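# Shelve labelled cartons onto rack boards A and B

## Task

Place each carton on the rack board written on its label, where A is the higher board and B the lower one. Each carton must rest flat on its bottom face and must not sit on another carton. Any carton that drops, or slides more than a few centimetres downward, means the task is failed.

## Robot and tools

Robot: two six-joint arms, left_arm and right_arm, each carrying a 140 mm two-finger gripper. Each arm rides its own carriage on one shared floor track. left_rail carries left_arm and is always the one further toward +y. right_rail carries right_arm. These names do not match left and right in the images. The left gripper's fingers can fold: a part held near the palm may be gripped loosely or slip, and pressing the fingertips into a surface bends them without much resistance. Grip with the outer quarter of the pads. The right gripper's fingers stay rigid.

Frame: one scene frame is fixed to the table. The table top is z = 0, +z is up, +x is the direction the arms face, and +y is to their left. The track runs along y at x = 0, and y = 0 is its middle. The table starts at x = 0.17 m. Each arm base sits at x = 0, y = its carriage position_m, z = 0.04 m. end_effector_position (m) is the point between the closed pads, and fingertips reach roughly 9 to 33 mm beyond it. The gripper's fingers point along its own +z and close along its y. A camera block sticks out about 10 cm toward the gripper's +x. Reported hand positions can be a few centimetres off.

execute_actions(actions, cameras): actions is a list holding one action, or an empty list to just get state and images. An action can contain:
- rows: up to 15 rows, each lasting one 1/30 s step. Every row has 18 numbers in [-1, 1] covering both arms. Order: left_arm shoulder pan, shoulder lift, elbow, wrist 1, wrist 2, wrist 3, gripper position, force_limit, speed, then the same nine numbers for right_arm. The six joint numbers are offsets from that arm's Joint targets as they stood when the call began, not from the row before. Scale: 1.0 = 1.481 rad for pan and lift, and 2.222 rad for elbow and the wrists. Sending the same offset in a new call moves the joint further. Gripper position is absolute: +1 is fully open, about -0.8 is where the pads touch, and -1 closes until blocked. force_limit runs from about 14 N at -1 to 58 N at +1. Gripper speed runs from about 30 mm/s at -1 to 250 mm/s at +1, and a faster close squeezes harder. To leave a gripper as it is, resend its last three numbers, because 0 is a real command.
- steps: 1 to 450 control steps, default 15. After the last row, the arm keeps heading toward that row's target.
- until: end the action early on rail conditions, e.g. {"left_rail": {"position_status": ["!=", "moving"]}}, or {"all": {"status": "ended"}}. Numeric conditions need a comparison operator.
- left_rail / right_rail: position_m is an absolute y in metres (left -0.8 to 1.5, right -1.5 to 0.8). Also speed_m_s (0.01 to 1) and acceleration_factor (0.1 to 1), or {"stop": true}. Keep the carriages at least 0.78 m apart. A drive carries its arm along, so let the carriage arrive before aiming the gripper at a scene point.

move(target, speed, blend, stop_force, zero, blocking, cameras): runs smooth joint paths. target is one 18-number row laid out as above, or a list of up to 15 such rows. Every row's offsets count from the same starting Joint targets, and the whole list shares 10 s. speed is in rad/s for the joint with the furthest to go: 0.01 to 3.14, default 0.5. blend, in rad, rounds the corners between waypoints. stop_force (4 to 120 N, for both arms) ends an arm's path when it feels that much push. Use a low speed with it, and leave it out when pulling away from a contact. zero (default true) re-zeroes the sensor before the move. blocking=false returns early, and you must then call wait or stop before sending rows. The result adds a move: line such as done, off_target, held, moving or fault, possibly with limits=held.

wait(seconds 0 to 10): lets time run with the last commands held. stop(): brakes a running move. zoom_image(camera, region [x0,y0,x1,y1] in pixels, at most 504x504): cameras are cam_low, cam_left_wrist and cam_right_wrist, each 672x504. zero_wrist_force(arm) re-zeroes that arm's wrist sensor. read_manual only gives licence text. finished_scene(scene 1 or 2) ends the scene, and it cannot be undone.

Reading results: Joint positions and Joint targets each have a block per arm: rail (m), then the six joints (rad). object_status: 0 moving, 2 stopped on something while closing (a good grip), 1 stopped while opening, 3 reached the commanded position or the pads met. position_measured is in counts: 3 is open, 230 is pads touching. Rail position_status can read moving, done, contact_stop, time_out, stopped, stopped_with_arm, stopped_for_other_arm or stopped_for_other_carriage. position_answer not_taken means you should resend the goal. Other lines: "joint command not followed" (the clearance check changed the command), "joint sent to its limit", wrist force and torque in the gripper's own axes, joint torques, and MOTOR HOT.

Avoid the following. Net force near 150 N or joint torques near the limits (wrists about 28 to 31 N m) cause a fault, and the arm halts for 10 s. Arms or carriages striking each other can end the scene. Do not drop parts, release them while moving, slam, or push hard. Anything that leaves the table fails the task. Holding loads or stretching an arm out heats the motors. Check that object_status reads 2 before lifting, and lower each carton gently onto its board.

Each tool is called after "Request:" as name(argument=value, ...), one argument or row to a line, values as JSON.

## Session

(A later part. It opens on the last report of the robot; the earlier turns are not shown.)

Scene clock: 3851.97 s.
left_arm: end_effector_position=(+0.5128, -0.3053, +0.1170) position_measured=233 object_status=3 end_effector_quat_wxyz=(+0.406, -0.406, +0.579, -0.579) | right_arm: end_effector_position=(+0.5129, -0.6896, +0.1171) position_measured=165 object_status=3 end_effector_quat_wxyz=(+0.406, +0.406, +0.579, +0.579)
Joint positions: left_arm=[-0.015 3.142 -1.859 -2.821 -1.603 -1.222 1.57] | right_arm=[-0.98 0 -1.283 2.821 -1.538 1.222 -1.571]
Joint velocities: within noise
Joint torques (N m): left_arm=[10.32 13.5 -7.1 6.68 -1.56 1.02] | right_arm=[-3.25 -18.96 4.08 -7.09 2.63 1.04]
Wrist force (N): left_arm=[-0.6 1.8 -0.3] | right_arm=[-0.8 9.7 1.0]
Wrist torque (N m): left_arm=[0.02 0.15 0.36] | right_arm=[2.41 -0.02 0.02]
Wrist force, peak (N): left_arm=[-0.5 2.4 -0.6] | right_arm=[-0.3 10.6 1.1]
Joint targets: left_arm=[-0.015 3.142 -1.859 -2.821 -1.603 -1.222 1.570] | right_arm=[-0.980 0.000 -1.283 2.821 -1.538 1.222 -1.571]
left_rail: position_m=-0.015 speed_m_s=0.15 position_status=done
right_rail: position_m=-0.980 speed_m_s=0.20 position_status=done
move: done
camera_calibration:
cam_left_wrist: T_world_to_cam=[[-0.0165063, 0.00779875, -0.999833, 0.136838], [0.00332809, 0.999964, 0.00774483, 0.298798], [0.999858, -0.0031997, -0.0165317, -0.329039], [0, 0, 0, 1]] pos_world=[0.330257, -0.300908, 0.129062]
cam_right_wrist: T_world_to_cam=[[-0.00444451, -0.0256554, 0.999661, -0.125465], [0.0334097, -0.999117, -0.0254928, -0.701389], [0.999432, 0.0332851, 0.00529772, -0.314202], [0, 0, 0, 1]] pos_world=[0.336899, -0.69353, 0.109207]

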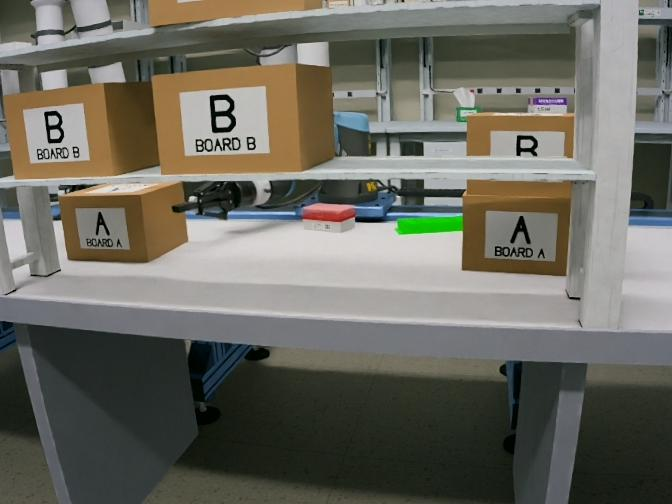

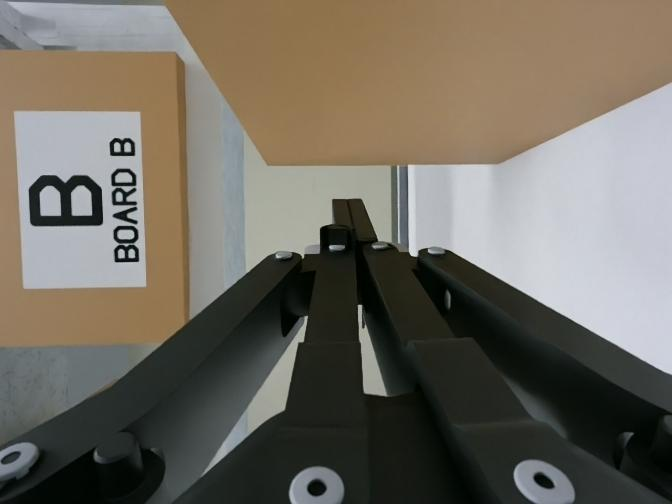

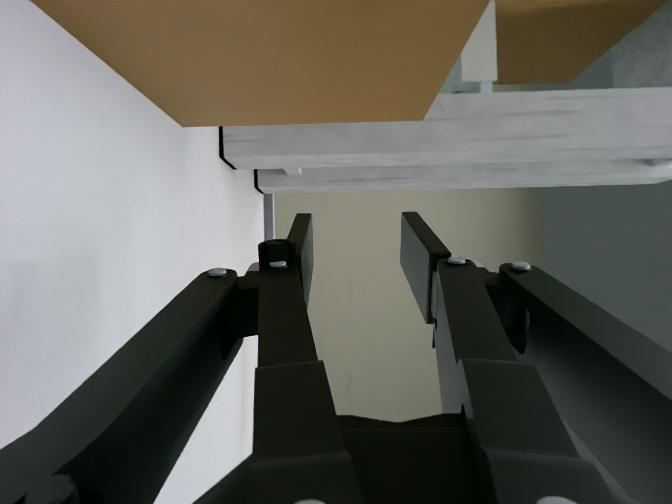

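Request:
move(
  target=[0, 0.000580, -0.004715, 0.004328, 0, 0, -1, 1, 0, 0, -0.000580, 0.004715, -0.004328, 0, 0, -0.286, 1, 0],
  speed=0.1,
  cameras=[],
)

Request:
execute_actions(
  actions=[
    {"left_rail": {"position_m": -0.041, "speed_m_s": 0.04, "acceleration_factor": 0.3}, "right_rail": {"position_m": -0.922, "speed_m_s": 0.05, "acceleration_factor": 0.3}, "steps": 150, "until": {"all": {"status": "ended"}}},
  ],
  cameras=[],
)

Request:
execute_actions(
  actions=[
    {"left_rail": {"position_m": -0.046, "speed_m_s": 0.02, "acceleration_factor": 0.3}, "right_rail": {"position_m": -0.915, "speed_m_s": 0.02, "acceleration_factor": 0.3}, "steps": 150, "until": {"all": {"status": "ended"}}},
  ],
  cameras=[],
)

Scene clock: 3879.27 s.
left_arm: end_effector_position=(+0.5069, -0.3053, +0.1169) position_measured=233 object_status=3 end_effector_quat_wxyz=(+0.406, -0.406, +0.579, -0.579) | right_arm: end_effector_position=(+0.5070, -0.6896, +0.1170) position_measured=165 object_status=3 end_effector_quat_wxyz=(+0.406, +0.406, +0.579, +0.579)
Joint positions: left_arm=[-0.015 3.142 -1.858 -2.831 -1.593 -1.222 1.57] | right_arm=[-0.98 0 -1.283 2.831 -1.548 1.222 -1.571]
Joint velocities: within noise
Joint torques (N m): left_arm=[9.25 55.61 -7.14 6.86 -1.49 0.83] | right_arm=[-0.64 -41.54 4.37 -7.68 2.78 0.83]
Wrist force (N): left_arm=[-0.5 1.7 -0.5] | right_arm=[-0.9 9.3 1.1]
Wrist torque (N m): left_arm=[0.00 0.14 0.36] | right_arm=[2.33 0.01 0.02]
Wrist force, peak (N): left_arm=[-0.8 2.1 -0.4] | right_arm=[-0.9 9.8 0.9]
Joint targets: left_arm=[-0.015 3.142 -1.858 -2.832 -1.593 -1.222 1.570] | right_arm=[-0.980 0.000 -1.283 2.831 -1.548 1.222 -1.571]
left_rail: position_m=-0.015 speed_m_s=0.15 position_status=done
right_rail: position_m=-0.980 speed_m_s=0.20 position_status=done
move: done
No camera images: "cameras" was empty.

Scene clock: 3880.90 s.
left_arm: end_effector_position=(+0.5068, -0.3313, +0.1170) position_measured=233 object_status=3 end_effector_quat_wxyz=(+0.406, -0.406, +0.579, -0.579) | right_arm: end_effector_position=(+0.5069, -0.6316, +0.1170) position_measured=165 object_status=3 end_effector_quat_wxyz=(+0.406, +0.406, +0.579, +0.579)
Joint positions: left_arm=[-0.041 3.142 -1.858 -2.832 -1.593 -1.222 1.57] | right_arm=[-0.922 0 -1.283 2.831 -1.548 1.222 -1.571]
Joint velocities: within noise
Joint torques (N m): left_arm=[10.48 51.79 -3.06 6.44 -1.6 1.03] | right_arm=[0.13 -40.36 1.94 -6.81 2.77 0.81]
Wrist force (N): left_arm=[-0.7 1.8 -0.5] | right_arm=[-1.1 9.5 0.7]
Wrist torque (N m): left_arm=[0.03 0.17 0.36] | right_arm=[2.35 0.05 0.01]
Wrist force, peak (N): left_arm=[-1.3 2.0 -0.6] | right_arm=[-1.0 9.8 0.7]
Joint targets: left_arm=[-0.041 3.142 -1.858 -2.832 -1.593 -1.222 1.570] | right_arm=[-0.922 0.000 -1.283 2.831 -1.548 1.222 -1.571]
Tool commands: left_gripper/position=-1.0 left_gripper/force_limit=+1.0 left_gripper/speed=+0.0 right_gripper/position=-0.286 right_gripper/force_limit=+1.0 right_gripper/speed=+0.0
left_rail: position_m=-0.041 speed_m_s=0.04 position_status=done
right_rail: position_m=-0.922 speed_m_s=0.05 position_status=done
No camera images: "cameras" was empty.

Scene clock: 3881.60 s.
left_arm: end_effector_position=(+0.5068, -0.3363, +0.1170) position_measured=233 object_status=3 end_effector_quat_wxyz=(+0.406, -0.406, +0.579, -0.579) | right_arm: end_effector_position=(+0.5069, -0.6246, +0.1170) position_measured=165 object_status=3 end_effector_quat_wxyz=(+0.406, +0.406, +0.579, +0.579)
Joint positions: left_arm=[-0.046 3.142 -1.858 -2.832 -1.593 -1.222 1.57] | right_arm=[-0.915 0 -1.283 2.831 -1.548 1.222 -1.571]
Joint velocities: within noise
Joint torques (N m): left_arm=[8.72 52.32 -2.7 6.47 -2.01 0.88] | right_arm=[0.07 -41.18 0.5 -6.84 2.63 0.95]
Wrist force (N): left_arm=[-0.6 1.9 -0.3] | right_arm=[-0.9 9.6 0.9]
Wrist torque (N m): left_arm=[0.06 0.16 0.36] | right_arm=[2.37 0.00 0.02]
Wrist force, peak (N): left_arm=[-0.9 2.0 -0.5] | right_arm=[-1.0 9.8 0.6]
Joint targets: left_arm=[-0.046 3.142 -1.858 -2.832 -1.593 -1.222 1.570] | right_arm=[-0.915 0.000 -1.283 2.831 -1.548 1.222 -1.571]
Tool commands: left_gripper/position=-1.0 left_gripper/force_limit=+1.0 left_gripper/speed=+0.0 right_gripper/position=-0.286 right_gripper/force_limit=+1.0 right_gripper/speed=+0.0
left_rail: position_m=-0.046 speed_m_s=0.02 position_status=done
right_rail: position_m=-0.915 speed_m_s=0.02 position_status=done
No camera images: "cameras" was empty.

Request:
execute_actions(
  actions=[
    {"left_rail": {"position_m": -0.049, "speed_m_s": 0.02, "acceleration_factor": 0.3}, "right_rail": {"position_m": -0.912, "speed_m_s": 0.02, "acceleration_factor": 0.3}, "steps": 150, "until": {"all": {"status": "ended"}}},
  ],
  cameras=[],
)

Request:
execute_actions(
  actions=[
    {"left_rail": {"position_m": -0.051, "speed_m_s": 0.02, "acceleration_factor": 0.3}, "right_rail": {"position_m": -0.910, "speed_m_s": 0.02, "acceleration_factor": 0.3}, "steps": 150, "until": {"all": {"status": "ended"}}},
  ],
  cameras=[],
)

Scene clock: 3888.47 s.
left_arm: end_effector_position=(+0.5068, -0.3392, +0.1170) position_measured=233 object_status=3 end_effector_quat_wxyz=(+0.406, -0.406, +0.579, -0.579) | right_arm: end_effector_position=(+0.5069, -0.6216, +0.1170) position_measured=165 object_status=3 end_effector_quat_wxyz=(+0.406, +0.406, +0.579, +0.579)
Joint positions: left_arm=[-0.049 3.142 -1.858 -2.832 -1.593 -1.222 1.57] | right_arm=[-0.912 0 -1.283 2.831 -1.548 1.222 -1.571]
Joint velocities: within noise
Joint torques (N m): left_arm=[6.94 52.96 3.49 4.97 1.75 1.25] | right_arm=[3.52 -41.27 -6.12 -6.06 2.67 0.72]
Wrist force (N): left_arm=[-9.9 0.8 -3.9] | right_arm=[-0.9 9.6 0.8]
Wrist torque (N m): left_arm=[0.01 -0.16 0.36] | right_arm=[2.36 0.01 0.02]
Wrist force, peak (N): left_arm=[-9.9 0.8 -3.9] | right_arm=[-1.0 9.9 0.9]
Joint targets: left_arm=[-0.049 3.142 -1.858 -2.832 -1.593 -1.222 1.570] | right_arm=[-0.912 0.000 -1.283 2.831 -1.548 1.222 -1.571]
Tool commands: left_gripper/position=-1.0 left_gripper/force_limit=+1.0 left_gripper/speed=+0.0 right_gripper/position=-0.286 right_gripper/force_limit=+1.0 right_gripper/speed=+0.0
left_rail: position_m=-0.049 speed_m_s=0.02 position_status=done
right_rail: position_m=-0.912 speed_m_s=0.02 position_status=done
No camera images: "cameras" was empty.

Scene clock: 3888.90 s.
left_arm: end_effector_position=(+0.5069, -0.3412, +0.1170) position_measured=233 object_status=3 end_effector_quat_wxyz=(+0.406, -0.406, +0.579, -0.579) | right_arm: end_effector_position=(+0.5069, -0.6197, +0.1170) position_measured=165 object_status=3 end_effector_quat_wxyz=(+0.406, +0.406, +0.579, +0.579) end_effector_velocity=(-0.001, +0.002, -0.001) end_effector_angular_velocity=(+0.001, +0.002, +0.002)
Joint positions: left_arm=[-0.051 3.142 -1.858 -2.832 -1.593 -1.222 1.57] | right_arm=[-0.91 0 -1.283 2.831 -1.548 1.222 -1.571]
Joint velocities: left_arm=[within noise] | right_arm=[0.001 0.001 0.001 0 0.001 -0.001 0.001]
Joint torques (N m): left_arm=[-4.48 51.5 3.84 5.16 5.21 0.77] | right_arm=[4.42 -39.44 -7.43 -5.71 -4.48 0.83]
Wrist force (N): left_arm=[-24.5 -0.2 -12.1] | right_arm=[-19.6 11.5 -11.6]
Wrist torque (N m): left_arm=[0.05 -0.60 0.34] | right_arm=[2.44 -0.43 -0.11]
Wrist force, peak (N): left_arm=[-24.5 -0.2 -12.1] | right_arm=[-19.6 11.5 -11.6]
Joint targets: left_arm=[-0.051 3.142 -1.858 -2.832 -1.593 -1.222 1.570] | right_arm=[-0.910 0.000 -1.283 2.831 -1.548 1.222 -1.571]
Tool commands: left_gripper/position=-1.0 left_gripper/force_limit=+1.0 left_gripper/speed=+0.0 right_gripper/position=-0.286 right_gripper/force_limit=+1.0 right_gripper/speed=+0.0
left_rail: position_m=-0.051 speed_m_s=0.02 position_status=done
right_rail: position_m=-0.910 speed_m_s=0.02 position_status=done
No camera images: "cameras" was empty.

Request:
execute_actions(
  actions=[
    {"left_rail": {"position_m": -0.053, "speed_m_s": 0.02, "acceleration_factor": 0.3}, "right_rail": {"position_m": -0.9085, "speed_m_s": 0.02, "acceleration_factor": 0.3}, "steps": 150, "until": {"all": {"status": "ended"}}},
  ],
  cameras=[],
)

Scene clock: 3892.93 s.
left_arm: end_effector_position=(+0.5068, -0.3432, +0.1170) position_measured=233 object_status=3 end_effector_quat_wxyz=(+0.406, -0.406, +0.579, -0.579) | right_arm: end_effector_position=(+0.5069, -0.6181, +0.1171) position_measured=165 object_status=3 end_effector_quat_wxyz=(+0.406, +0.406, +0.579, +0.579)
Joint positions: left_arm=[-0.053 3.142 -1.858 -2.832 -1.593 -1.222 1.57] | right_arm=[-0.909 0 -1.283 2.831 -1.548 1.222 -1.571]
Joint velocities: within noise
Joint torques (N m): left_arm=[-27.05 52.29 11.12 4.22 13.54 0.75] | right_arm=[7.82 -38.54 -11.83 -4.96 -11.32 0.91]
Wrist force (N): left_arm=[-49.5 -1.1 -22.1] | right_arm=[-43.5 11.9 -19.1]
Wrist torque (N m): left_arm=[0.10 -1.48 0.33] | right_arm=[2.42 -0.82 -0.14]
Wrist force, peak (N): left_arm=[-49.5 -1.1 -22.1] | right_arm=[-43.5 11.9 -19.1]
Joint targets: left_arm=[-0.053 3.142 -1.858 -2.832 -1.593 -1.222 1.570] | right_arm=[-0.908 0.000 -1.283 2.831 -1.548 1.222 -1.571]
Tool commands: left_gripper/position=-1.0 left_gripper/force_limit=+1.0 left_gripper/speed=+0.0 right_gripper/position=-0.286 right_gripper/force_limit=+1.0 right_gripper/speed=+0.0
left_rail: position_m=-0.053 speed_m_s=0.02 position_status=done
right_rail: position_m=-0.909 position_m_goal=-0.908 speed_m_s=0.02 position_status=done
No camera images: "cameras" was empty.

Request:
move(
  target=[
    [0, 0.241126, 0.017873, -0.178587, 0, 0, -1, 1, 0, 0, -0.241126, -0.017873, 0.178587, 0, 0, -0.286, 1, 0],
    [0, 0.392295, 0.052909, -0.314380, 0, 0, -1, 1, 0, 0, -0.392295, -0.052909, 0.314380, 0, 0, -0.286, 1, 0],
  ],
  speed=[0.12, 0.2],
  blend=0.02,
  cameras=["cam_right_wrist"],
)

Scene clock: 3933.47 s.
left_arm: end_effector_position=(+0.5203, -0.3433, +0.2580) position_measured=233 object_status=3 end_effector_quat_wxyz=(+0.406, -0.406, +0.579, -0.579) | right_arm: end_effector_position=(+0.5203, -0.6181, +0.2582) position_measured=165 object_status=3 end_effector_quat_wxyz=(+0.406, +0.406, +0.579, +0.579)
Joint positions: left_arm=[-0.053 3.142 -1.277 -2.714 -2.292 -1.222 1.57] | right_arm=[-0.908 0 -1.864 2.714 -0.85 1.222 -1.571]
Joint velocities: within noise
Joint torques (N m): left_arm=[-28.45 35.16 54.46 2.45 13.54 0.94] | right_arm=[31.32 -22.61 -43.93 -1.07 -11.46 0.77]
Wrist force (N): left_arm=[-45.5 10.2 -16.0] | right_arm=[-46.3 0.7 -14.4]
Wrist torque (N m): left_arm=[-0.20 -1.36 0.49] | right_arm=[2.36 -1.00 -0.47]
Wrist force, peak (N): left_arm=[-50.3 -1.9 -23.5] | right_arm=[-43.9 12.4 -20.0]
Joint targets: left_arm=[-0.053 3.142 -1.277 -2.714 -2.292 -1.222 1.570] | right_arm=[-0.908 0.000 -1.865 2.714 -0.849 1.222 -1.571]
left_rail: position_m=-0.053 speed_m_s=0.02 position_status=done
right_rail: position_m=-0.908 speed_m_s=0.02 position_status=done
move: done
camera_calibration:
cam_right_wrist: T_world_to_cam=[[-0.00454824, -0.0255593, 0.999663, -0.264555], [0.0334129, -0.999119, -0.0253934, -0.62663], [0.999431, 0.0332861, 0.00539824, -0.324749], [0, 0, 0, 1]] pos_world=[0.344299, -0.62203, 0.250307]
Images, in order (width x height): cam_right_wrist 672x504.

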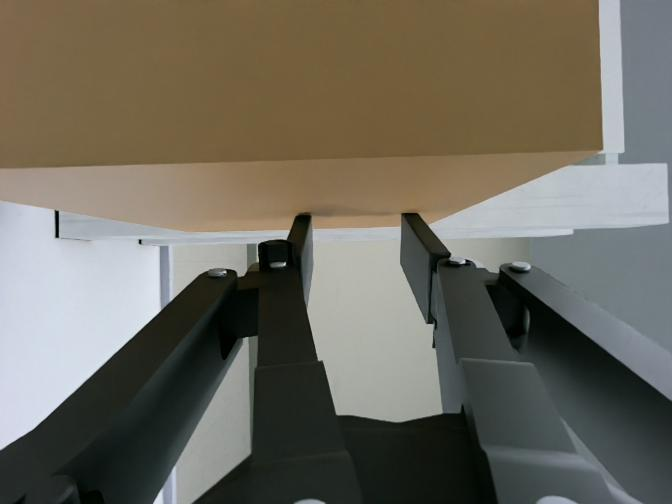

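Request:
move(
  target=[
    [0, 0.140030, 0.060293, -0.153625, 0, 0, -1, 1, 0, 0, -0.140030, -0.060293, 0.153625, 0, 0, -0.286, 1, 0],
    [0, 0.223269, 0.156103, -0.304915, 0, 0, -1, 1, 0, 0, -0.223269, -0.156103, 0.304915, 0, 0, -0.286, 1, 0],
    [0, 0.232994, 0.258068, -0.413363, 0, 0, -1, 1, 0, 0, -0.232994, -0.258068, 0.413363, 0, 0, -0.286, 1, 0],
  ],
  speed=[0.2, 0.22, 0.2],
  blend=0.03,
  cameras=["cam_right_wrist", "cam_left_wrist"],
)

Scene clock: 3946.40 s.
left_arm: end_effector_position=(+0.5252, -0.3433, +0.6320) position_measured=233 object_status=3 end_effector_quat_wxyz=(+0.406, -0.406, +0.579, -0.579) | right_arm: end_effector_position=(+0.5250, -0.6181, +0.6323) position_measured=165 object_status=3 end_effector_quat_wxyz=(+0.406, +0.406, +0.579, +0.579)
Joint positions: left_arm=[-0.053 3.142 -0.932 -2.141 -3.21 -1.222 1.57] | right_arm=[-0.908 0 -2.21 2.141 0.069 1.222 -1.571]
Joint velocities: within noise
Joint torques (N m): left_arm=[-29.29 23.65 73.67 2.36 13.54 0.41] | right_arm=[35.66 -10.91 -59.04 -1.29 -11.33 0.85]
Wrist force (N): left_arm=[-46.4 10.0 -16.2] | right_arm=[-46.5 0.5 -14.8]
Wrist torque (N m): left_arm=[-0.22 -1.37 0.47] | right_arm=[2.30 -1.16 -0.51]
Wrist force, peak (N): left_arm=[-46.5 11.4 -15.8] | right_arm=[-46.8 -0.3 -15.0]
Joint targets: left_arm=[-0.053 3.142 -0.932 -2.141 -3.210 -1.222 1.570] | right_arm=[-0.908 0.000 -2.210 2.140 0.069 1.222 -1.571]
left_rail: position_m=-0.053 speed_m_s=0.02 position_status=done
right_rail: position_m=-0.908 speed_m_s=0.02 position_status=done
move: done
camera_calibration:
cam_left_wrist: T_world_to_cam=[[-0.0163064, 0.00779968, -0.999837, 0.652188], [0.00332654, 0.999964, 0.00774643, 0.332767], [0.999862, -0.00319968, -0.0163318, -0.333175], [0, 0, 0, 1]] pos_world=[0.342657, -0.338908, 0.644062]
cam_right_wrist: T_world_to_cam=[[-0.00464813, -0.0255632, 0.999662, -0.638376], [0.0334154, -0.999119, -0.0253939, -0.61729], [0.999431, 0.0332861, 0.00549824, -0.331528], [0, 0, 0, 1]] pos_world=[0.348999, -0.62203, 0.624308]
Images, in order (width x height): cam_left_wrist 672x504, cam_right_wrist 672x504.

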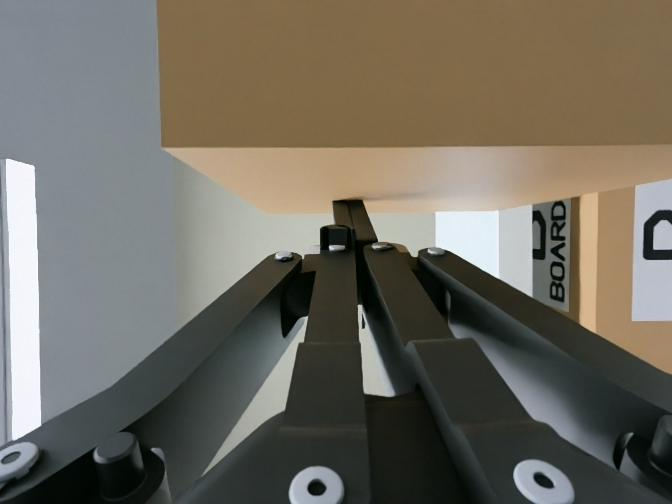

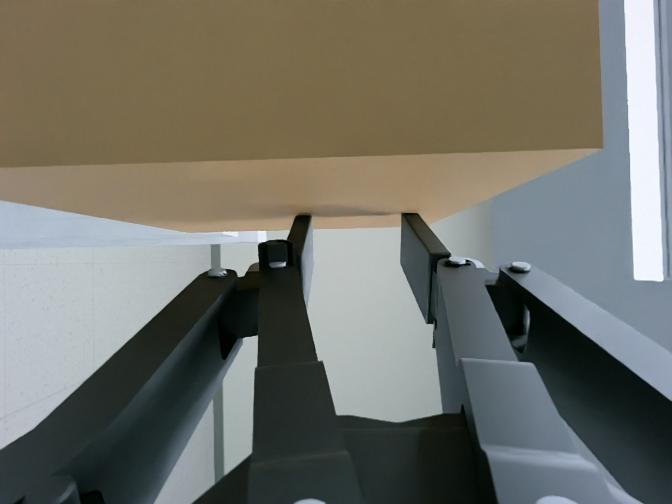

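Request:
execute_actions(
  actions=[
    {"left_rail": {"position_m": 0.083, "speed_m_s": 0.05, "acceleration_factor": 0.2}, "right_rail": {"position_m": -0.7725, "speed_m_s": 0.05, "acceleration_factor": 0.2}, "steps": 200, "until": {"all": {"status": "ended"}}},
  ],
  cameras=[],
)

Request:
move(
  target=[
    [0, -0.096392, 0.027250, 0.036996, 0, 0, -1, 1, 0, 0, 0.096392, -0.027250, -0.036996, 0, 0, -0.286, 1, 0],
    [0, -0.195186, 0.064133, 0.065962, 0, 0, -1, 1, 0, 0, 0.195186, -0.064133, -0.065962, 0, 0, -0.286, 1, 0],
  ],
  speed=0.12,
  blend=0.02,
  cameras=["cam_low", "cam_left_wrist", "cam_right_wrist"],
)

Scene clock: 3971.37 s.
left_arm: end_effector_position=(+0.5252, -0.2073, +0.6322) position_measured=233 object_status=3 end_effector_quat_wxyz=(+0.406, -0.406, +0.579, -0.579) | right_arm: end_effector_position=(+0.5250, -0.4821, +0.6324) position_measured=165 object_status=3 end_effector_quat_wxyz=(+0.406, +0.406, +0.579, +0.579)
Joint positions: left_arm=[0.083 3.142 -0.932 -2.141 -3.21 -1.222 1.57] | right_arm=[-0.773 0 -2.21 2.14 0.069 1.222 -1.571]
Joint velocities: within noise
Joint torques (N m): left_arm=[-29.07 21.66 61.63 3.77 14.04 0.85] | right_arm=[34.46 -9.37 -50.07 -2.76 -11.41 1.05]
Wrist force (N): left_arm=[-46.3 10.2 -15.9] | right_arm=[-46.4 0.0 -14.9]
Wrist torque (N m): left_arm=[-0.25 -1.42 0.47] | right_arm=[2.25 -1.19 -0.50]
Wrist force, peak (N): left_arm=[-47.0 11.4 -15.8] | right_arm=[-47.2 -0.4 -14.8]
Joint targets: left_arm=[0.083 3.142 -0.932 -2.141 -3.210 -1.222 1.570] | right_arm=[-0.773 0.000 -2.210 2.140 0.069 1.222 -1.571]
Tool commands: left_gripper/position=-1.0 left_gripper/force_limit=+1.0 left_gripper/speed=+0.0 right_gripper/position=-0.286 right_gripper/force_limit=+1.0 right_gripper/speed=+0.0
left_rail: position_m=0.083 speed_m_s=0.05 position_status=done
right_rail: position_m=-0.773 position_m_goal=-0.772 speed_m_s=0.05 position_status=done
No camera images: "cameras" was empty.

Scene clock: 3974.23 s.
left_arm: end_effector_position=(+0.6801, -0.2072, +0.6321) position_measured=233 object_status=3 end_effector_quat_wxyz=(+0.406, -0.406, +0.579, -0.579) | right_arm: end_effector_position=(+0.6799, -0.4821, +0.6324) position_measured=165 object_status=3 end_effector_quat_wxyz=(+0.406, +0.406, +0.579, +0.579)
Joint positions: left_arm=[0.083 3.142 -1.221 -1.998 -3.064 -1.222 1.57] | right_arm=[-0.772 0 -1.921 1.998 -0.077 1.222 -1.571]
Joint velocities: within noise
Joint torques (N m): left_arm=[-30.77 6.35 72.48 10.57 13.64 0.22] | right_arm=[32.86 -15.46 -59.17 -12.13 -11.46 0.82]
Wrist force (N): left_arm=[-41.4 11.3 -13.8] | right_arm=[-41.3 -0.4 -13.4]
Wrist torque (N m): left_arm=[-0.16 -1.16 0.49] | right_arm=[2.30 -1.04 -0.46]
Wrist force, peak (N): left_arm=[-46.1 11.9 -16.9] | right_arm=[-46.4 -1.2 -16.1]
Joint targets: left_arm=[0.083 3.142 -1.221 -1.998 -3.064 -1.222 1.570] | right_arm=[-0.773 0.000 -1.921 1.998 -0.077 1.222 -1.571]
left_rail: position_m=0.083 speed_m_s=0.05 position_status=done
right_rail: position_m=-0.772 speed_m_s=0.05 position_status=done
move: done
camera_calibration:
cam_left_wrist: T_world_to_cam=[[-0.0164064, 0.00779922, -0.999835, 0.6538], [0.00332732, 0.999964, 0.00774563, 0.196155], [0.99986, -0.00319969, -0.0164317, -0.487551], [0, 0, 0, 1]] pos_world=[0.497557, -0.202808, 0.644162]
cam_right_wrist: T_world_to_cam=[[-0.00454824, -0.0255593, 0.999663, -0.634427], [0.0334129, -0.999119, -0.0253934, -0.48658], [0.999431, 0.0332861, 0.00539824, -0.490805], [0, 0, 0, 1]] pos_world=[0.503899, -0.48603, 0.624507]

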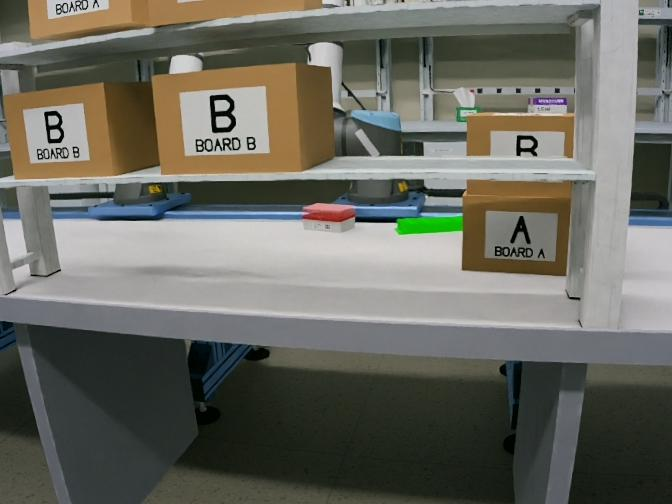

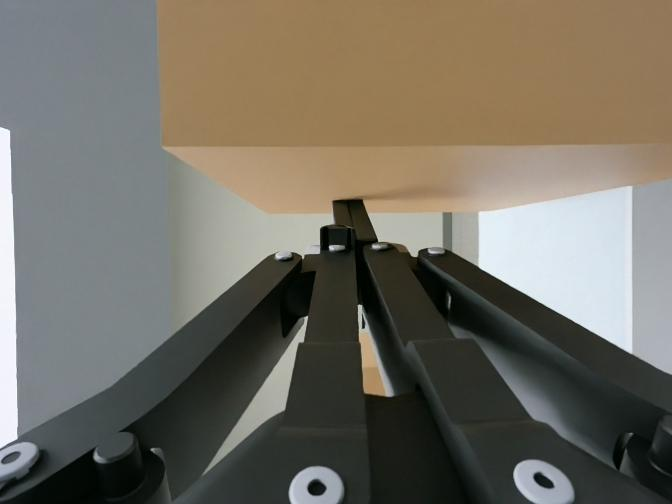

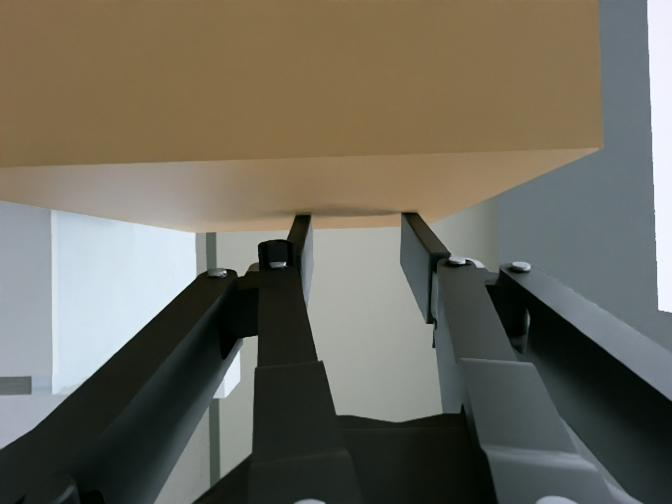

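Request:
move(
  target=[0, -0.047753, 0.021245, 0.010583, 0, 0, -1, 1, 0, 0, 0.047753, -0.021245, -0.010583, 0, 0, -0.286, 1, 0],
  speed=0.08,
  cameras=[],
)

Request:
move(
  target=[0, -0.050763, 0.025124, 0.008711, 0, 0, -1, 1, 0, 0, 0.050763, -0.025124, -0.008711, 0, 0, -0.286, 1, 0],
  speed=0.08,
  cameras=["cam_low", "cam_left_wrist", "cam_right_wrist"],
)

Scene clock: 3988.53 s.
left_arm: end_effector_position=(+0.7202, -0.2072, +0.6321) position_measured=233 object_status=3 end_effector_quat_wxyz=(+0.406, -0.406, +0.579, -0.579) | right_arm: end_effector_position=(+0.7199, -0.4821, +0.6324) position_measured=165 object_status=3 end_effector_quat_wxyz=(+0.406, +0.406, +0.579, +0.579)
Joint positions: left_arm=[0.083 3.142 -1.292 -1.951 -3.04 -1.222 1.57] | right_arm=[-0.772 0 -1.85 1.951 -0.101 1.222 -1.571]
Joint velocities: within noise
Joint torques (N m): left_arm=[-30.97 10.88 72.32 10.73 13.67 0.68] | right_arm=[33.91 -19.7 -59.74 -11.33 -11.4 0.64]
Wrist force (N): left_arm=[-40.2 11.2 -13.4] | right_arm=[-40.3 -0.1 -12.8]
Wrist torque (N m): left_arm=[-0.18 -1.19 0.49] | right_arm=[2.41 -1.05 -0.49]
Wrist force, peak (N): left_arm=[-41.7 11.1 -14.0] | right_arm=[-41.5 -0.1 -13.7]
Joint targets: left_arm=[0.083 3.142 -1.292 -1.951 -3.040 -1.222 1.570] | right_arm=[-0.773 0.000 -1.850 1.951 -0.101 1.222 -1.571]
left_rail: position_m=0.083 speed_m_s=0.05 position_status=done
right_rail: position_m=-0.772 speed_m_s=0.05 position_status=done
move: done
No camera images: "cameras" was empty.

Scene clock: 3989.87 s.
left_arm: end_effector_position=(+0.7636, -0.2071, +0.6321) position_measured=233 object_status=3 end_effector_quat_wxyz=(+0.406, -0.406, +0.579, -0.579) | right_arm: end_effector_position=(+0.7634, -0.4821, +0.6324) position_measured=165 object_status=3 end_effector_quat_wxyz=(+0.406, +0.406, +0.579, +0.579)
Joint positions: left_arm=[0.083 3.142 -1.367 -1.895 -3.021 -1.222 1.57] | right_arm=[-0.772 0 -1.775 1.895 -0.12 1.222 -1.571]
Joint velocities: within noise
Joint torques (N m): left_arm=[-28.82 21.92 72.74 10.77 13.75 0.74] | right_arm=[33.68 -33.19 -59.79 -11.39 -11.44 0.93]
Wrist force (N): left_arm=[-39.2 11.2 -13.0] | right_arm=[-39.5 -0.5 -12.5]
Wrist torque (N m): left_arm=[-0.20 -1.13 0.48] | right_arm=[2.33 -0.97 -0.44]
Wrist force, peak (N): left_arm=[-40.2 11.0 -13.8] | right_arm=[-40.2 0.5 -13.9]
Joint targets: left_arm=[0.083 3.142 -1.367 -1.895 -3.021 -1.222 1.570] | right_arm=[-0.773 0.000 -1.775 1.895 -0.120 1.222 -1.571]
left_rail: position_m=0.083 speed_m_s=0.05 position_status=done
right_rail: position_m=-0.772 speed_m_s=0.05 position_status=done
move: done
camera_calibration:
cam_left_wrist: T_world_to_cam=[[-0.0164064, 0.00779922, -0.999835, 0.65517], [0.00332732, 0.999964, 0.00774563, 0.195878], [0.99986, -0.00319969, -0.0164317, -0.57104], [0, 0, 0, 1]] pos_world=[0.581057, -0.202808, 0.644162]
cam_right_wrist: T_world_to_cam=[[-0.00454824, -0.0255593, 0.999663, -0.634048], [0.0334129, -0.999119, -0.0253934, -0.48937], [0.999431, 0.0332861, 0.00539824, -0.574258], [0, 0, 0, 1]] pos_world=[0.587399, -0.48603, 0.624507]

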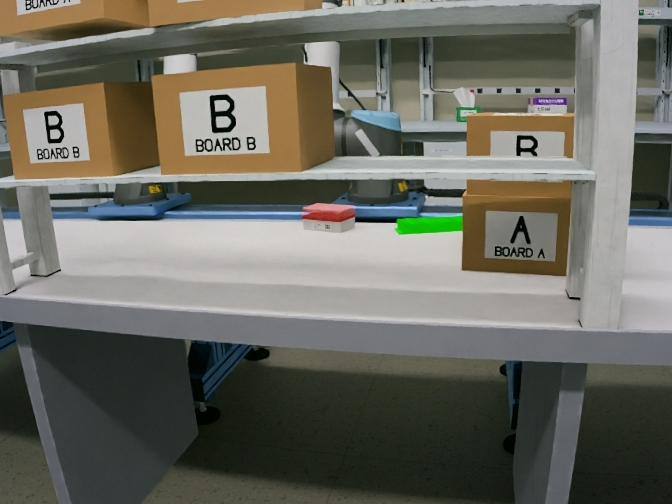

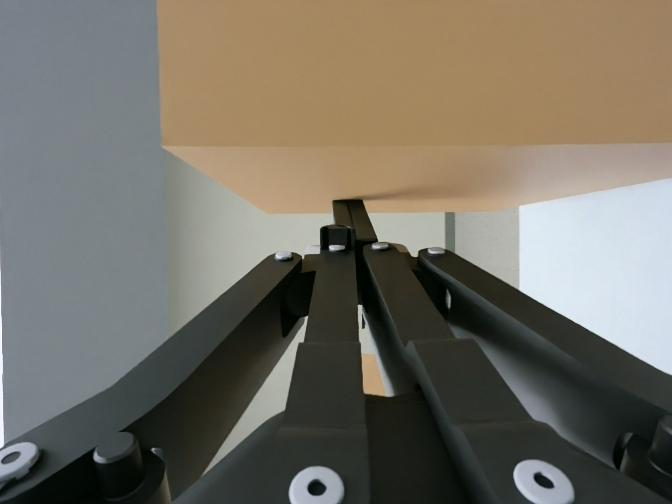

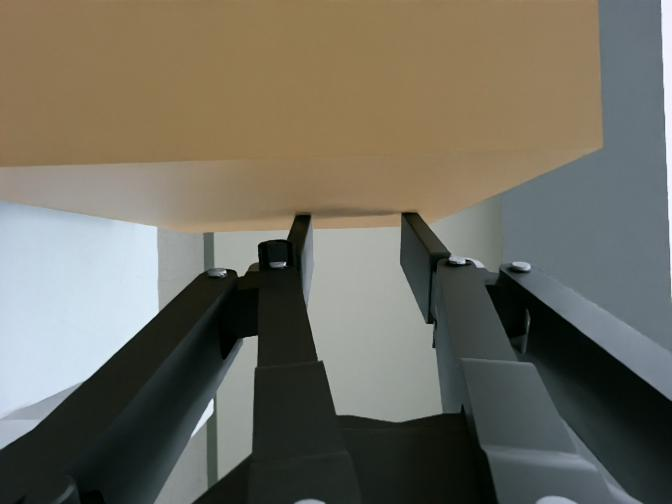

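Request:
move(
  target=[0, -0.007381, -0.028034, 0.032954, 0, 0, -1, 1, 0, 0, 0.007381, 0.028034, -0.032954, 0, 0, -0.286, 1, 0],
  speed=0.02,
  stop_force=8,
  cameras=["cam_low"],
)

Scene clock: 4005.43 s.
left_arm: end_effector_position=(+0.7641, -0.2071, +0.6013) position_measured=233 object_status=3 end_effector_quat_wxyz=(+0.406, -0.406, +0.579, -0.579) | right_arm: end_effector_position=(+0.7639, -0.4821, +0.6005) position_measured=165 object_status=3 end_effector_quat_wxyz=(+0.406, +0.406, +0.579, +0.579)
Joint positions: left_arm=[0.083 3.142 -1.376 -1.943 -2.964 -1.222 1.57] | right_arm=[-0.772 0 -1.766 1.945 -0.179 1.222 -1.571]
Joint velocities: within noise
Joint torques (N m): left_arm=[-29.36 61.94 69.64 2.83 12.9 0.95] | right_arm=[34.28 -46.23 -53.1 -1.06 -11.38 0.86]
Wrist force (N): left_arm=[-38.8 9.8 -13.9] | right_arm=[-39.0 5.5 -13.2]
Wrist torque (N m): left_arm=[-0.19 -1.19 0.46] | right_arm=[2.86 -1.02 -0.05]
Wrist force, peak (N): left_arm=[-39.4 10.9 -13.3] | right_arm=[-39.7 9.2 -9.8]
Joint targets: left_arm=[0.083 3.142 -1.376 -1.943 -2.964 -1.222 1.570] | right_arm=[-0.773 0.000 -1.766 1.945 -0.179 1.222 -1.571]
left_rail: position_m=0.083 speed_m_s=0.05 position_status=done
right_rail: position_m=-0.772 speed_m_s=0.05 position_status=done
move: contact (left_arm, right_arm); left_arm: the wrist 1 is farthest, 0.016 rad from its target; right_arm: the wrist 1 is farthest, 0.014 rad from its target
Images, in order (width x height): cam_low 672x504.

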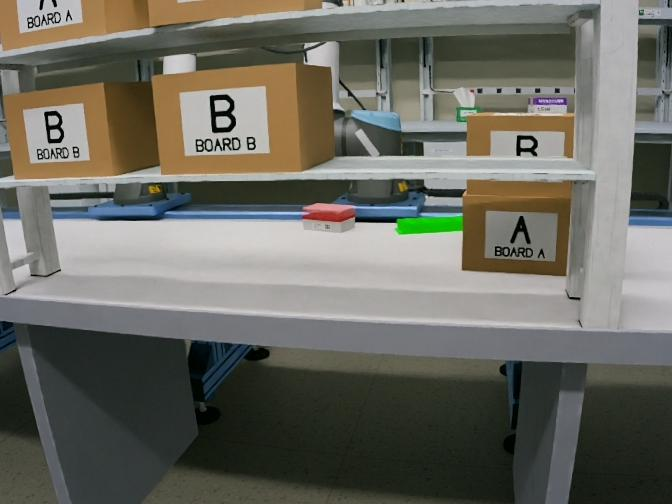

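Request:
move(
  target=[0, -0.000148, -0.000561, 0.000659, 0, 0, -1, 1, 0, 0, 0.000130, 0.000490, -0.000577, 0, 0, -0.286, 1, 0],
  speed=0.02,
  cameras=[],
)

Scene clock: 4013.33 s.
left_arm: end_effector_position=(+0.7640, -0.2071, +0.6007) position_measured=233 object_status=3 end_effector_quat_wxyz=(+0.406, -0.406, +0.579, -0.579) | right_arm: end_effector_position=(+0.7638, -0.4821, +0.5999) position_measured=165 object_status=3 end_effector_quat_wxyz=(+0.406, +0.406, +0.579, +0.579)
Joint positions: left_arm=[0.083 3.142 -1.376 -1.944 -2.963 -1.222 1.57] | right_arm=[-0.772 0 -1.766 1.946 -0.18 1.222 -1.571]
Joint velocities: within noise
Joint torques (N m): left_arm=[-27.93 15.9 43.01 7.34 13.57 0.6] | right_arm=[34.1 -20.44 -35.34 -7 -11.32 0.83]
Wrist force (N): left_arm=[-39.9 3.4 -11.3] | right_arm=[-39.2 11.0 -9.7]
Wrist torque (N m): left_arm=[-0.08 -1.23 0.38] | right_arm=[2.84 -1.11 0.02]
Wrist force, peak (N): left_arm=[-39.3 9.4 -13.7] | right_arm=[-39.4 9.9 -11.0]
Joint targets: left_arm=[0.083 3.142 -1.376 -1.944 -2.963 -1.222 1.570] | right_arm=[-0.773 0.000 -1.766 1.946 -0.180 1.222 -1.571]
left_rail: position_m=0.083 speed_m_s=0.05 position_status=done
right_rail: position_m=-0.772 speed_m_s=0.05 position_status=done
move: done
No camera images: "cameras" was empty.

Request:
execute_actions(
  actions=[
    {"left_rail": {"position_m": 0.098, "speed_m_s": 0.03, "acceleration_factor": 0.2}, "right_rail": {"position_m": -0.7875, "speed_m_s": 0.03, "acceleration_factor": 0.2}, "steps": 60, "until": {"all": {"status": "ended"}}},
  ],
  cameras=["cam_left_wrist", "cam_right_wrist"],
)

Scene clock: 4022.20 s.
left_arm: end_effector_position=(+0.7640, -0.1922, +0.6005) position_measured=233 object_status=3 end_effector_quat_wxyz=(+0.406, -0.406, +0.579, -0.579) | right_arm: end_effector_position=(+0.7638, -0.4971, +0.5998) position_measured=165 object_status=3 end_effector_quat_wxyz=(+0.406, +0.406, +0.579, +0.579)
Joint positions: left_arm=[0.098 3.142 -1.376 -1.944 -2.963 -1.222 1.57] | right_arm=[-0.787 0 -1.766 1.946 -0.18 1.222 -1.571]
Joint velocities: within noise
Joint torques (N m): left_arm=[11.76 21.93 48.81 1.2 -1.53 0.48] | right_arm=[-15.7 -23.75 -41.12 -4.59 3.02 0.9]
Wrist force (N): left_arm=[-0.8 1.7 -0.1] | right_arm=[-4.9 6.7 2.4]
Wrist torque (N m): left_arm=[0.00 0.21 0.36] | right_arm=[1.73 0.90 0.06]
Wrist force, peak (N): left_arm=[-40.2 2.4 -11.3] | right_arm=[-39.4 11.1 -9.7]
Joint targets: left_arm=[0.098 3.142 -1.376 -1.944 -2.963 -1.222 1.570] | right_arm=[-0.788 0.000 -1.766 1.946 -0.180 1.222 -1.571]
Tool commands: left_gripper/position=-1.0 left_gripper/force_limit=+1.0 left_gripper/speed=+0.0 right_gripper/position=-0.286 right_gripper/force_limit=+1.0 right_gripper/speed=+0.0
left_rail: position_m=0.098 speed_m_s=0.03 position_status=done
right_rail: position_m=-0.787 position_m_goal=-0.788 speed_m_s=0.03 position_status=done
camera_calibration:
cam_left_wrist: T_world_to_cam=[[-0.0162057, 0.00780178, -0.999838, 0.623252], [0.00342579, 0.999964, 0.00774724, 0.181164], [0.999863, -0.00329969, -0.0162318, -0.572056], [0, 0, 0, 1]] pos_world=[0.581457, -0.187908, 0.612462]
cam_right_wrist: T_world_to_cam=[[-0.00474549, -0.0255674, 0.999662, -0.601629], [0.0335178, -0.999115, -0.0253943, -0.50526], [0.999427, 0.0333859, 0.00559826, -0.574047], [0, 0, 0, 1]] pos_world=[0.587798, -0.50103, 0.591808]
Images, in order (width x height): cam_left_wrist 672x504, cam_right_wrist 672x504.

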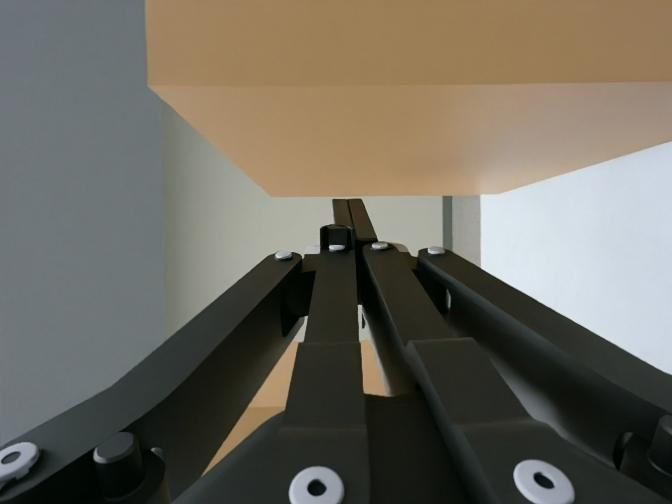

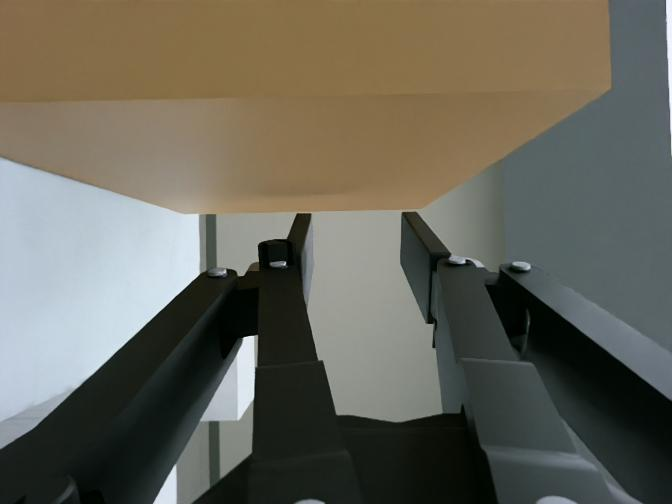

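Request:
move(
  target=[
    [0, 0.056713, -0.003174, -0.034710, 0, 0, -1, 1, 0, 0, -0.056438, 0.002274, 0.035343, 0, 0, -0.286, 1, 0],
    [0, 0.203260, -0.061302, -0.074258, 0, 0, -1, 1, 0, 0, -0.202985, 0.060401, 0.074892, 0, 0, -0.286, 1, 0],
    [0, 0.299652, -0.088552, -0.111255, 0, 0, -1, 1, 0, 0, -0.299377, 0.087652, 0.111888, 0, 0, -0.286, 1, 0],
  ],
  speed=[0.12, 0.25, 0.3],
  blend=0.02,
  cameras=["cam_low", "cam_left_wrist", "cam_right_wrist"],
)

Scene clock: 4070.23 s.
left_arm: end_effector_position=(+0.5253, -0.1923, +0.6319) position_measured=233 object_status=3 end_effector_quat_wxyz=(+0.406, -0.406, +0.579, -0.579) | right_arm: end_effector_position=(+0.5254, -0.4971, +0.6323) position_measured=165 object_status=3 end_effector_quat_wxyz=(+0.406, +0.406, +0.579, +0.579)
Joint positions: left_arm=[0.098 3.142 -0.932 -2.141 -3.21 -1.222 1.57] | right_arm=[-0.788 0 -2.209 2.14 0.068 1.222 -1.571]
Joint velocities: within noise
Joint torques (N m): left_arm=[8.7 16.62 40.71 0.1 -1.36 0.41] | right_arm=[-10.37 -2.5 -35.47 0.53 2.9 0.86]
Wrist force (N): left_arm=[-1.0 1.9 -0.2] | right_arm=[-4.7 6.9 2.3]
Wrist torque (N m): left_arm=[0.05 0.26 0.35] | right_arm=[1.74 0.87 -0.01]
Wrist force, peak (N): left_arm=[-0.5 2.1 -1.7] | right_arm=[-5.3 7.3 2.6]
Joint targets: left_arm=[0.098 3.142 -0.932 -2.141 -3.210 -1.222 1.570] | right_arm=[-0.788 0.000 -2.209 2.140 0.068 1.222 -1.571]
left_rail: position_m=0.098 speed_m_s=0.03 position_status=done
right_rail: position_m=-0.788 speed_m_s=0.03 position_status=done
move: done
camera_calibration:
cam_left_wrist: T_world_to_cam=[[-0.0162065, 0.00780015, -0.999838, 0.650877], [0.00332577, 0.999964, 0.00774723, 0.181772], [0.999863, -0.00319968, -0.0162318, -0.332758], [0, 0, 0, 1]] pos_world=[0.342657, -0.187908, 0.643962]
cam_right_wrist: T_world_to_cam=[[-0.00484793, -0.0255709, 0.999661, -0.635215], [0.0334205, -0.999119, -0.0253949, -0.496411], [0.99943, 0.033286, 0.00569824, -0.336079], [0, 0, 0, 1]] pos_world=[0.349398, -0.50103, 0.624309]

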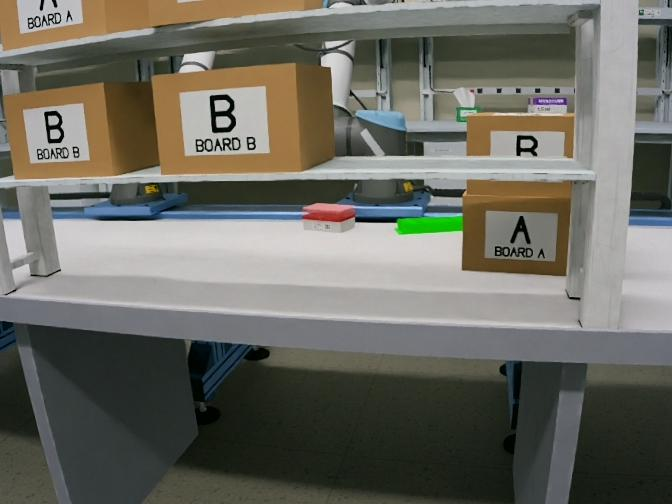

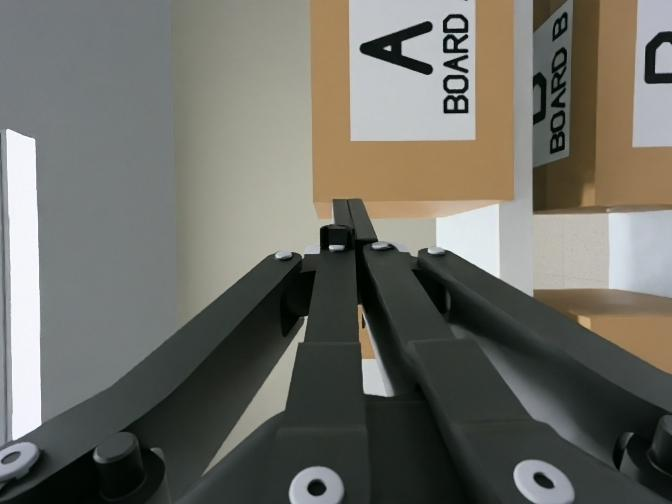

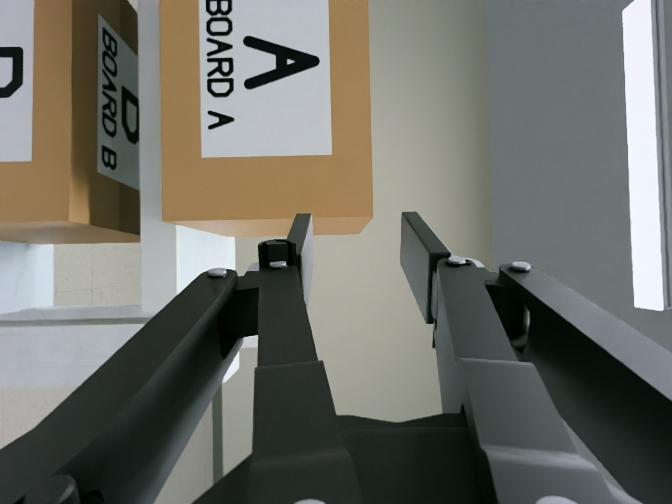

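Request:
execute_actions(
  actions=[
    {"left_rail": {"position_m": 0.965, "speed_m_s": 0.35, "acceleration_factor": 0.5}, "steps": 200, "until": {"left_rail": {"position_status": ["!=", "moving"]}}},
  ],
  cameras=[],
)

Request:
execute_actions(
  actions=[
    {"right_rail": {"position_m": 0.0, "speed_m_s": 0.35, "acceleration_factor": 0.5}, "steps": 200, "until": {"right_rail": {"position_status": ["!=", "moving"]}}},
  ],
  cameras=["cam_low", "cam_left_wrist", "cam_right_wrist"],
)

Scene clock: 4084.47 s.
left_arm: end_effector_position=(+0.5252, +0.6747, +0.6319) position_measured=233 object_status=3 end_effector_quat_wxyz=(+0.406, -0.406, +0.579, -0.579) end_effector_velocity=(+0.000, +0.001, +0.000) end_effector_angular_velocity=(+0.000, -0.001, +0.000) | right_arm: end_effector_position=(+0.5253, -0.4971, +0.6323) position_measured=165 object_status=3 end_effector_quat_wxyz=(+0.406, +0.406, +0.579, +0.579)
Joint positions: left_arm=[0.965 3.142 -0.932 -2.141 -3.21 -1.222 1.57] | right_arm=[-0.788 0 -2.209 2.14 0.068 1.222 -1.571]
Joint velocities: left_arm=[0.001 0 0 0 0.001 0 0] | right_arm=[within noise]
Joint torques (N m): left_arm=[7.43 17 53.71 1.8 -1.81 0.58] | right_arm=[-2.35 -4.11 -46.95 -1.63 2.78 0.63]
Wrist force (N): left_arm=[-1.3 1.8 -0.3] | right_arm=[-5.2 6.9 2.2]
Wrist torque (N m): left_arm=[0.03 0.31 0.34] | right_arm=[1.75 0.97 -0.01]
Wrist force, peak (N): left_arm=[-1.6 2.1 -0.4] | right_arm=[-4.9 7.2 2.3]
Joint targets: left_arm=[0.965 3.142 -0.932 -2.141 -3.210 -1.222 1.570] | right_arm=[-0.788 0.000 -2.209 2.140 0.068 1.222 -1.571]
Tool commands: left_gripper/position=-1.0 left_gripper/force_limit=+1.0 left_gripper/speed=+0.0 right_gripper/position=-0.286 right_gripper/force_limit=+1.0 right_gripper/speed=+0.0
left_rail: position_m=0.965 speed_m_s=0.35 position_status=done
right_rail: position_m=-0.788 speed_m_s=0.03 position_status=done
No camera images: "cameras" was empty.

Scene clock: 4088.03 s.
left_arm: end_effector_position=(+0.5252, +0.6747, +0.6319) position_measured=233 object_status=3 end_effector_quat_wxyz=(+0.406, -0.406, +0.579, -0.579) | right_arm: end_effector_position=(+0.5253, +0.2903, +0.6323) position_measured=165 object_status=3 end_effector_quat_wxyz=(+0.406, +0.406, +0.579, +0.579) end_effector_velocity=(+0.000, +0.000, +0.000) end_effector_angular_velocity=(+0.001, +0.000, -0.002)
Joint positions: left_arm=[0.965 3.142 -0.932 -2.141 -3.21 -1.222 1.57] | right_arm=[0 0 -2.209 2.14 0.068 1.222 -1.571]
Joint velocities: left_arm=[within noise] | right_arm=[0.001 -0.001 0 0 0 0.001 0.001]
Joint torques (N m): left_arm=[10.23 15.16 56.53 3.31 -1.33 0.38] | right_arm=[2.12 -3.79 -51.44 -2.54 2.84 0.5]
Wrist force (N): left_arm=[-1.0 1.6 -0.4] | right_arm=[-4.8 7.0 2.3]
Wrist torque (N m): left_arm=[-0.01 0.25 0.35] | right_arm=[1.75 0.89 -0.01]
Wrist force, peak (N): left_arm=[-1.2 2.2 -0.4] | right_arm=[-6.0 7.0 2.1]
Joint targets: left_arm=[0.965 3.142 -0.932 -2.141 -3.210 -1.222 1.570] | right_arm=[0.000 0.000 -2.209 2.140 0.068 1.222 -1.571]
Tool commands: left_gripper/position=-1.0 left_gripper/force_limit=+1.0 left_gripper/speed=+0.0 right_gripper/position=-0.286 right_gripper/force_limit=+1.0 right_gripper/speed=+0.0
left_rail: position_m=0.965 speed_m_s=0.35 position_status=done
right_rail: position_m=0.000 speed_m_s=0.35 position_status=done
camera_calibration:
cam_left_wrist: T_world_to_cam=[[-0.0162065, 0.00780015, -0.999838, 0.644113], [0.00332577, 0.999964, 0.00774723, -0.685196], [0.999863, -0.00319968, -0.0162318, -0.329884], [0, 0, 0, 1]] pos_world=[0.342557, 0.679092, 0.643962]
cam_right_wrist: T_world_to_cam=[[-0.00484793, -0.0255709, 0.999661, -0.615078], [0.0334205, -0.999119, -0.0253949, 0.290398], [0.99943, 0.033286, 0.00569824, -0.362192], [0, 0, 0, 1]] pos_world=[0.349298, 0.28647, 0.624309]

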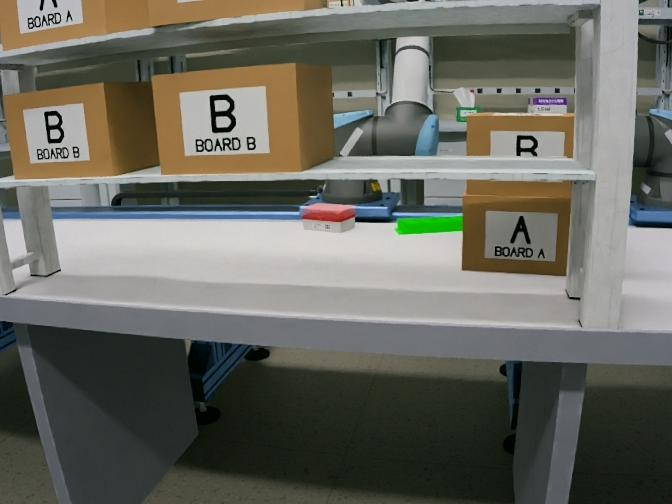

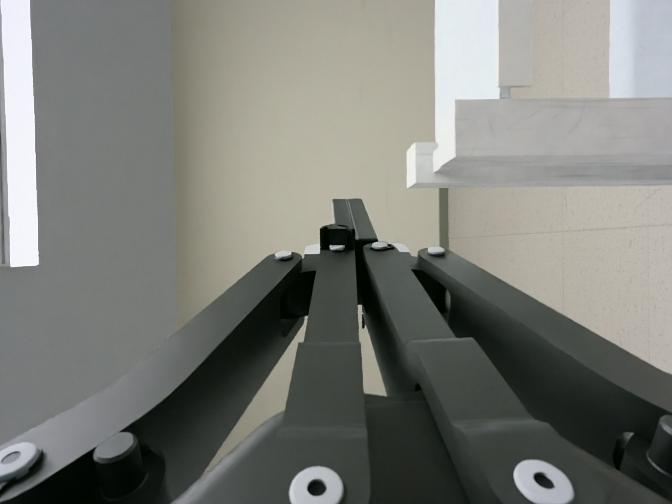

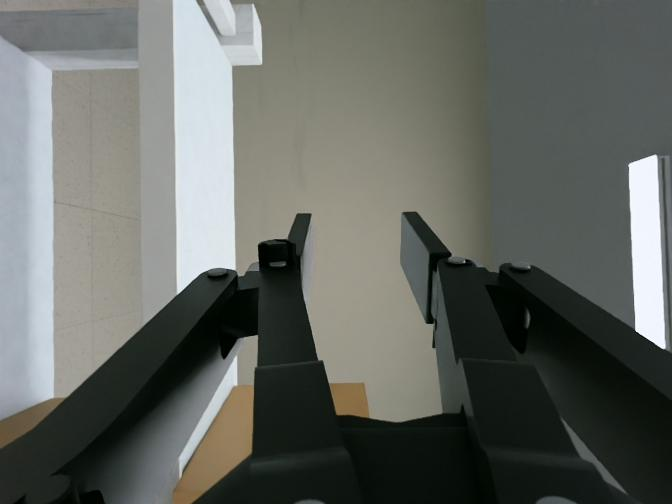

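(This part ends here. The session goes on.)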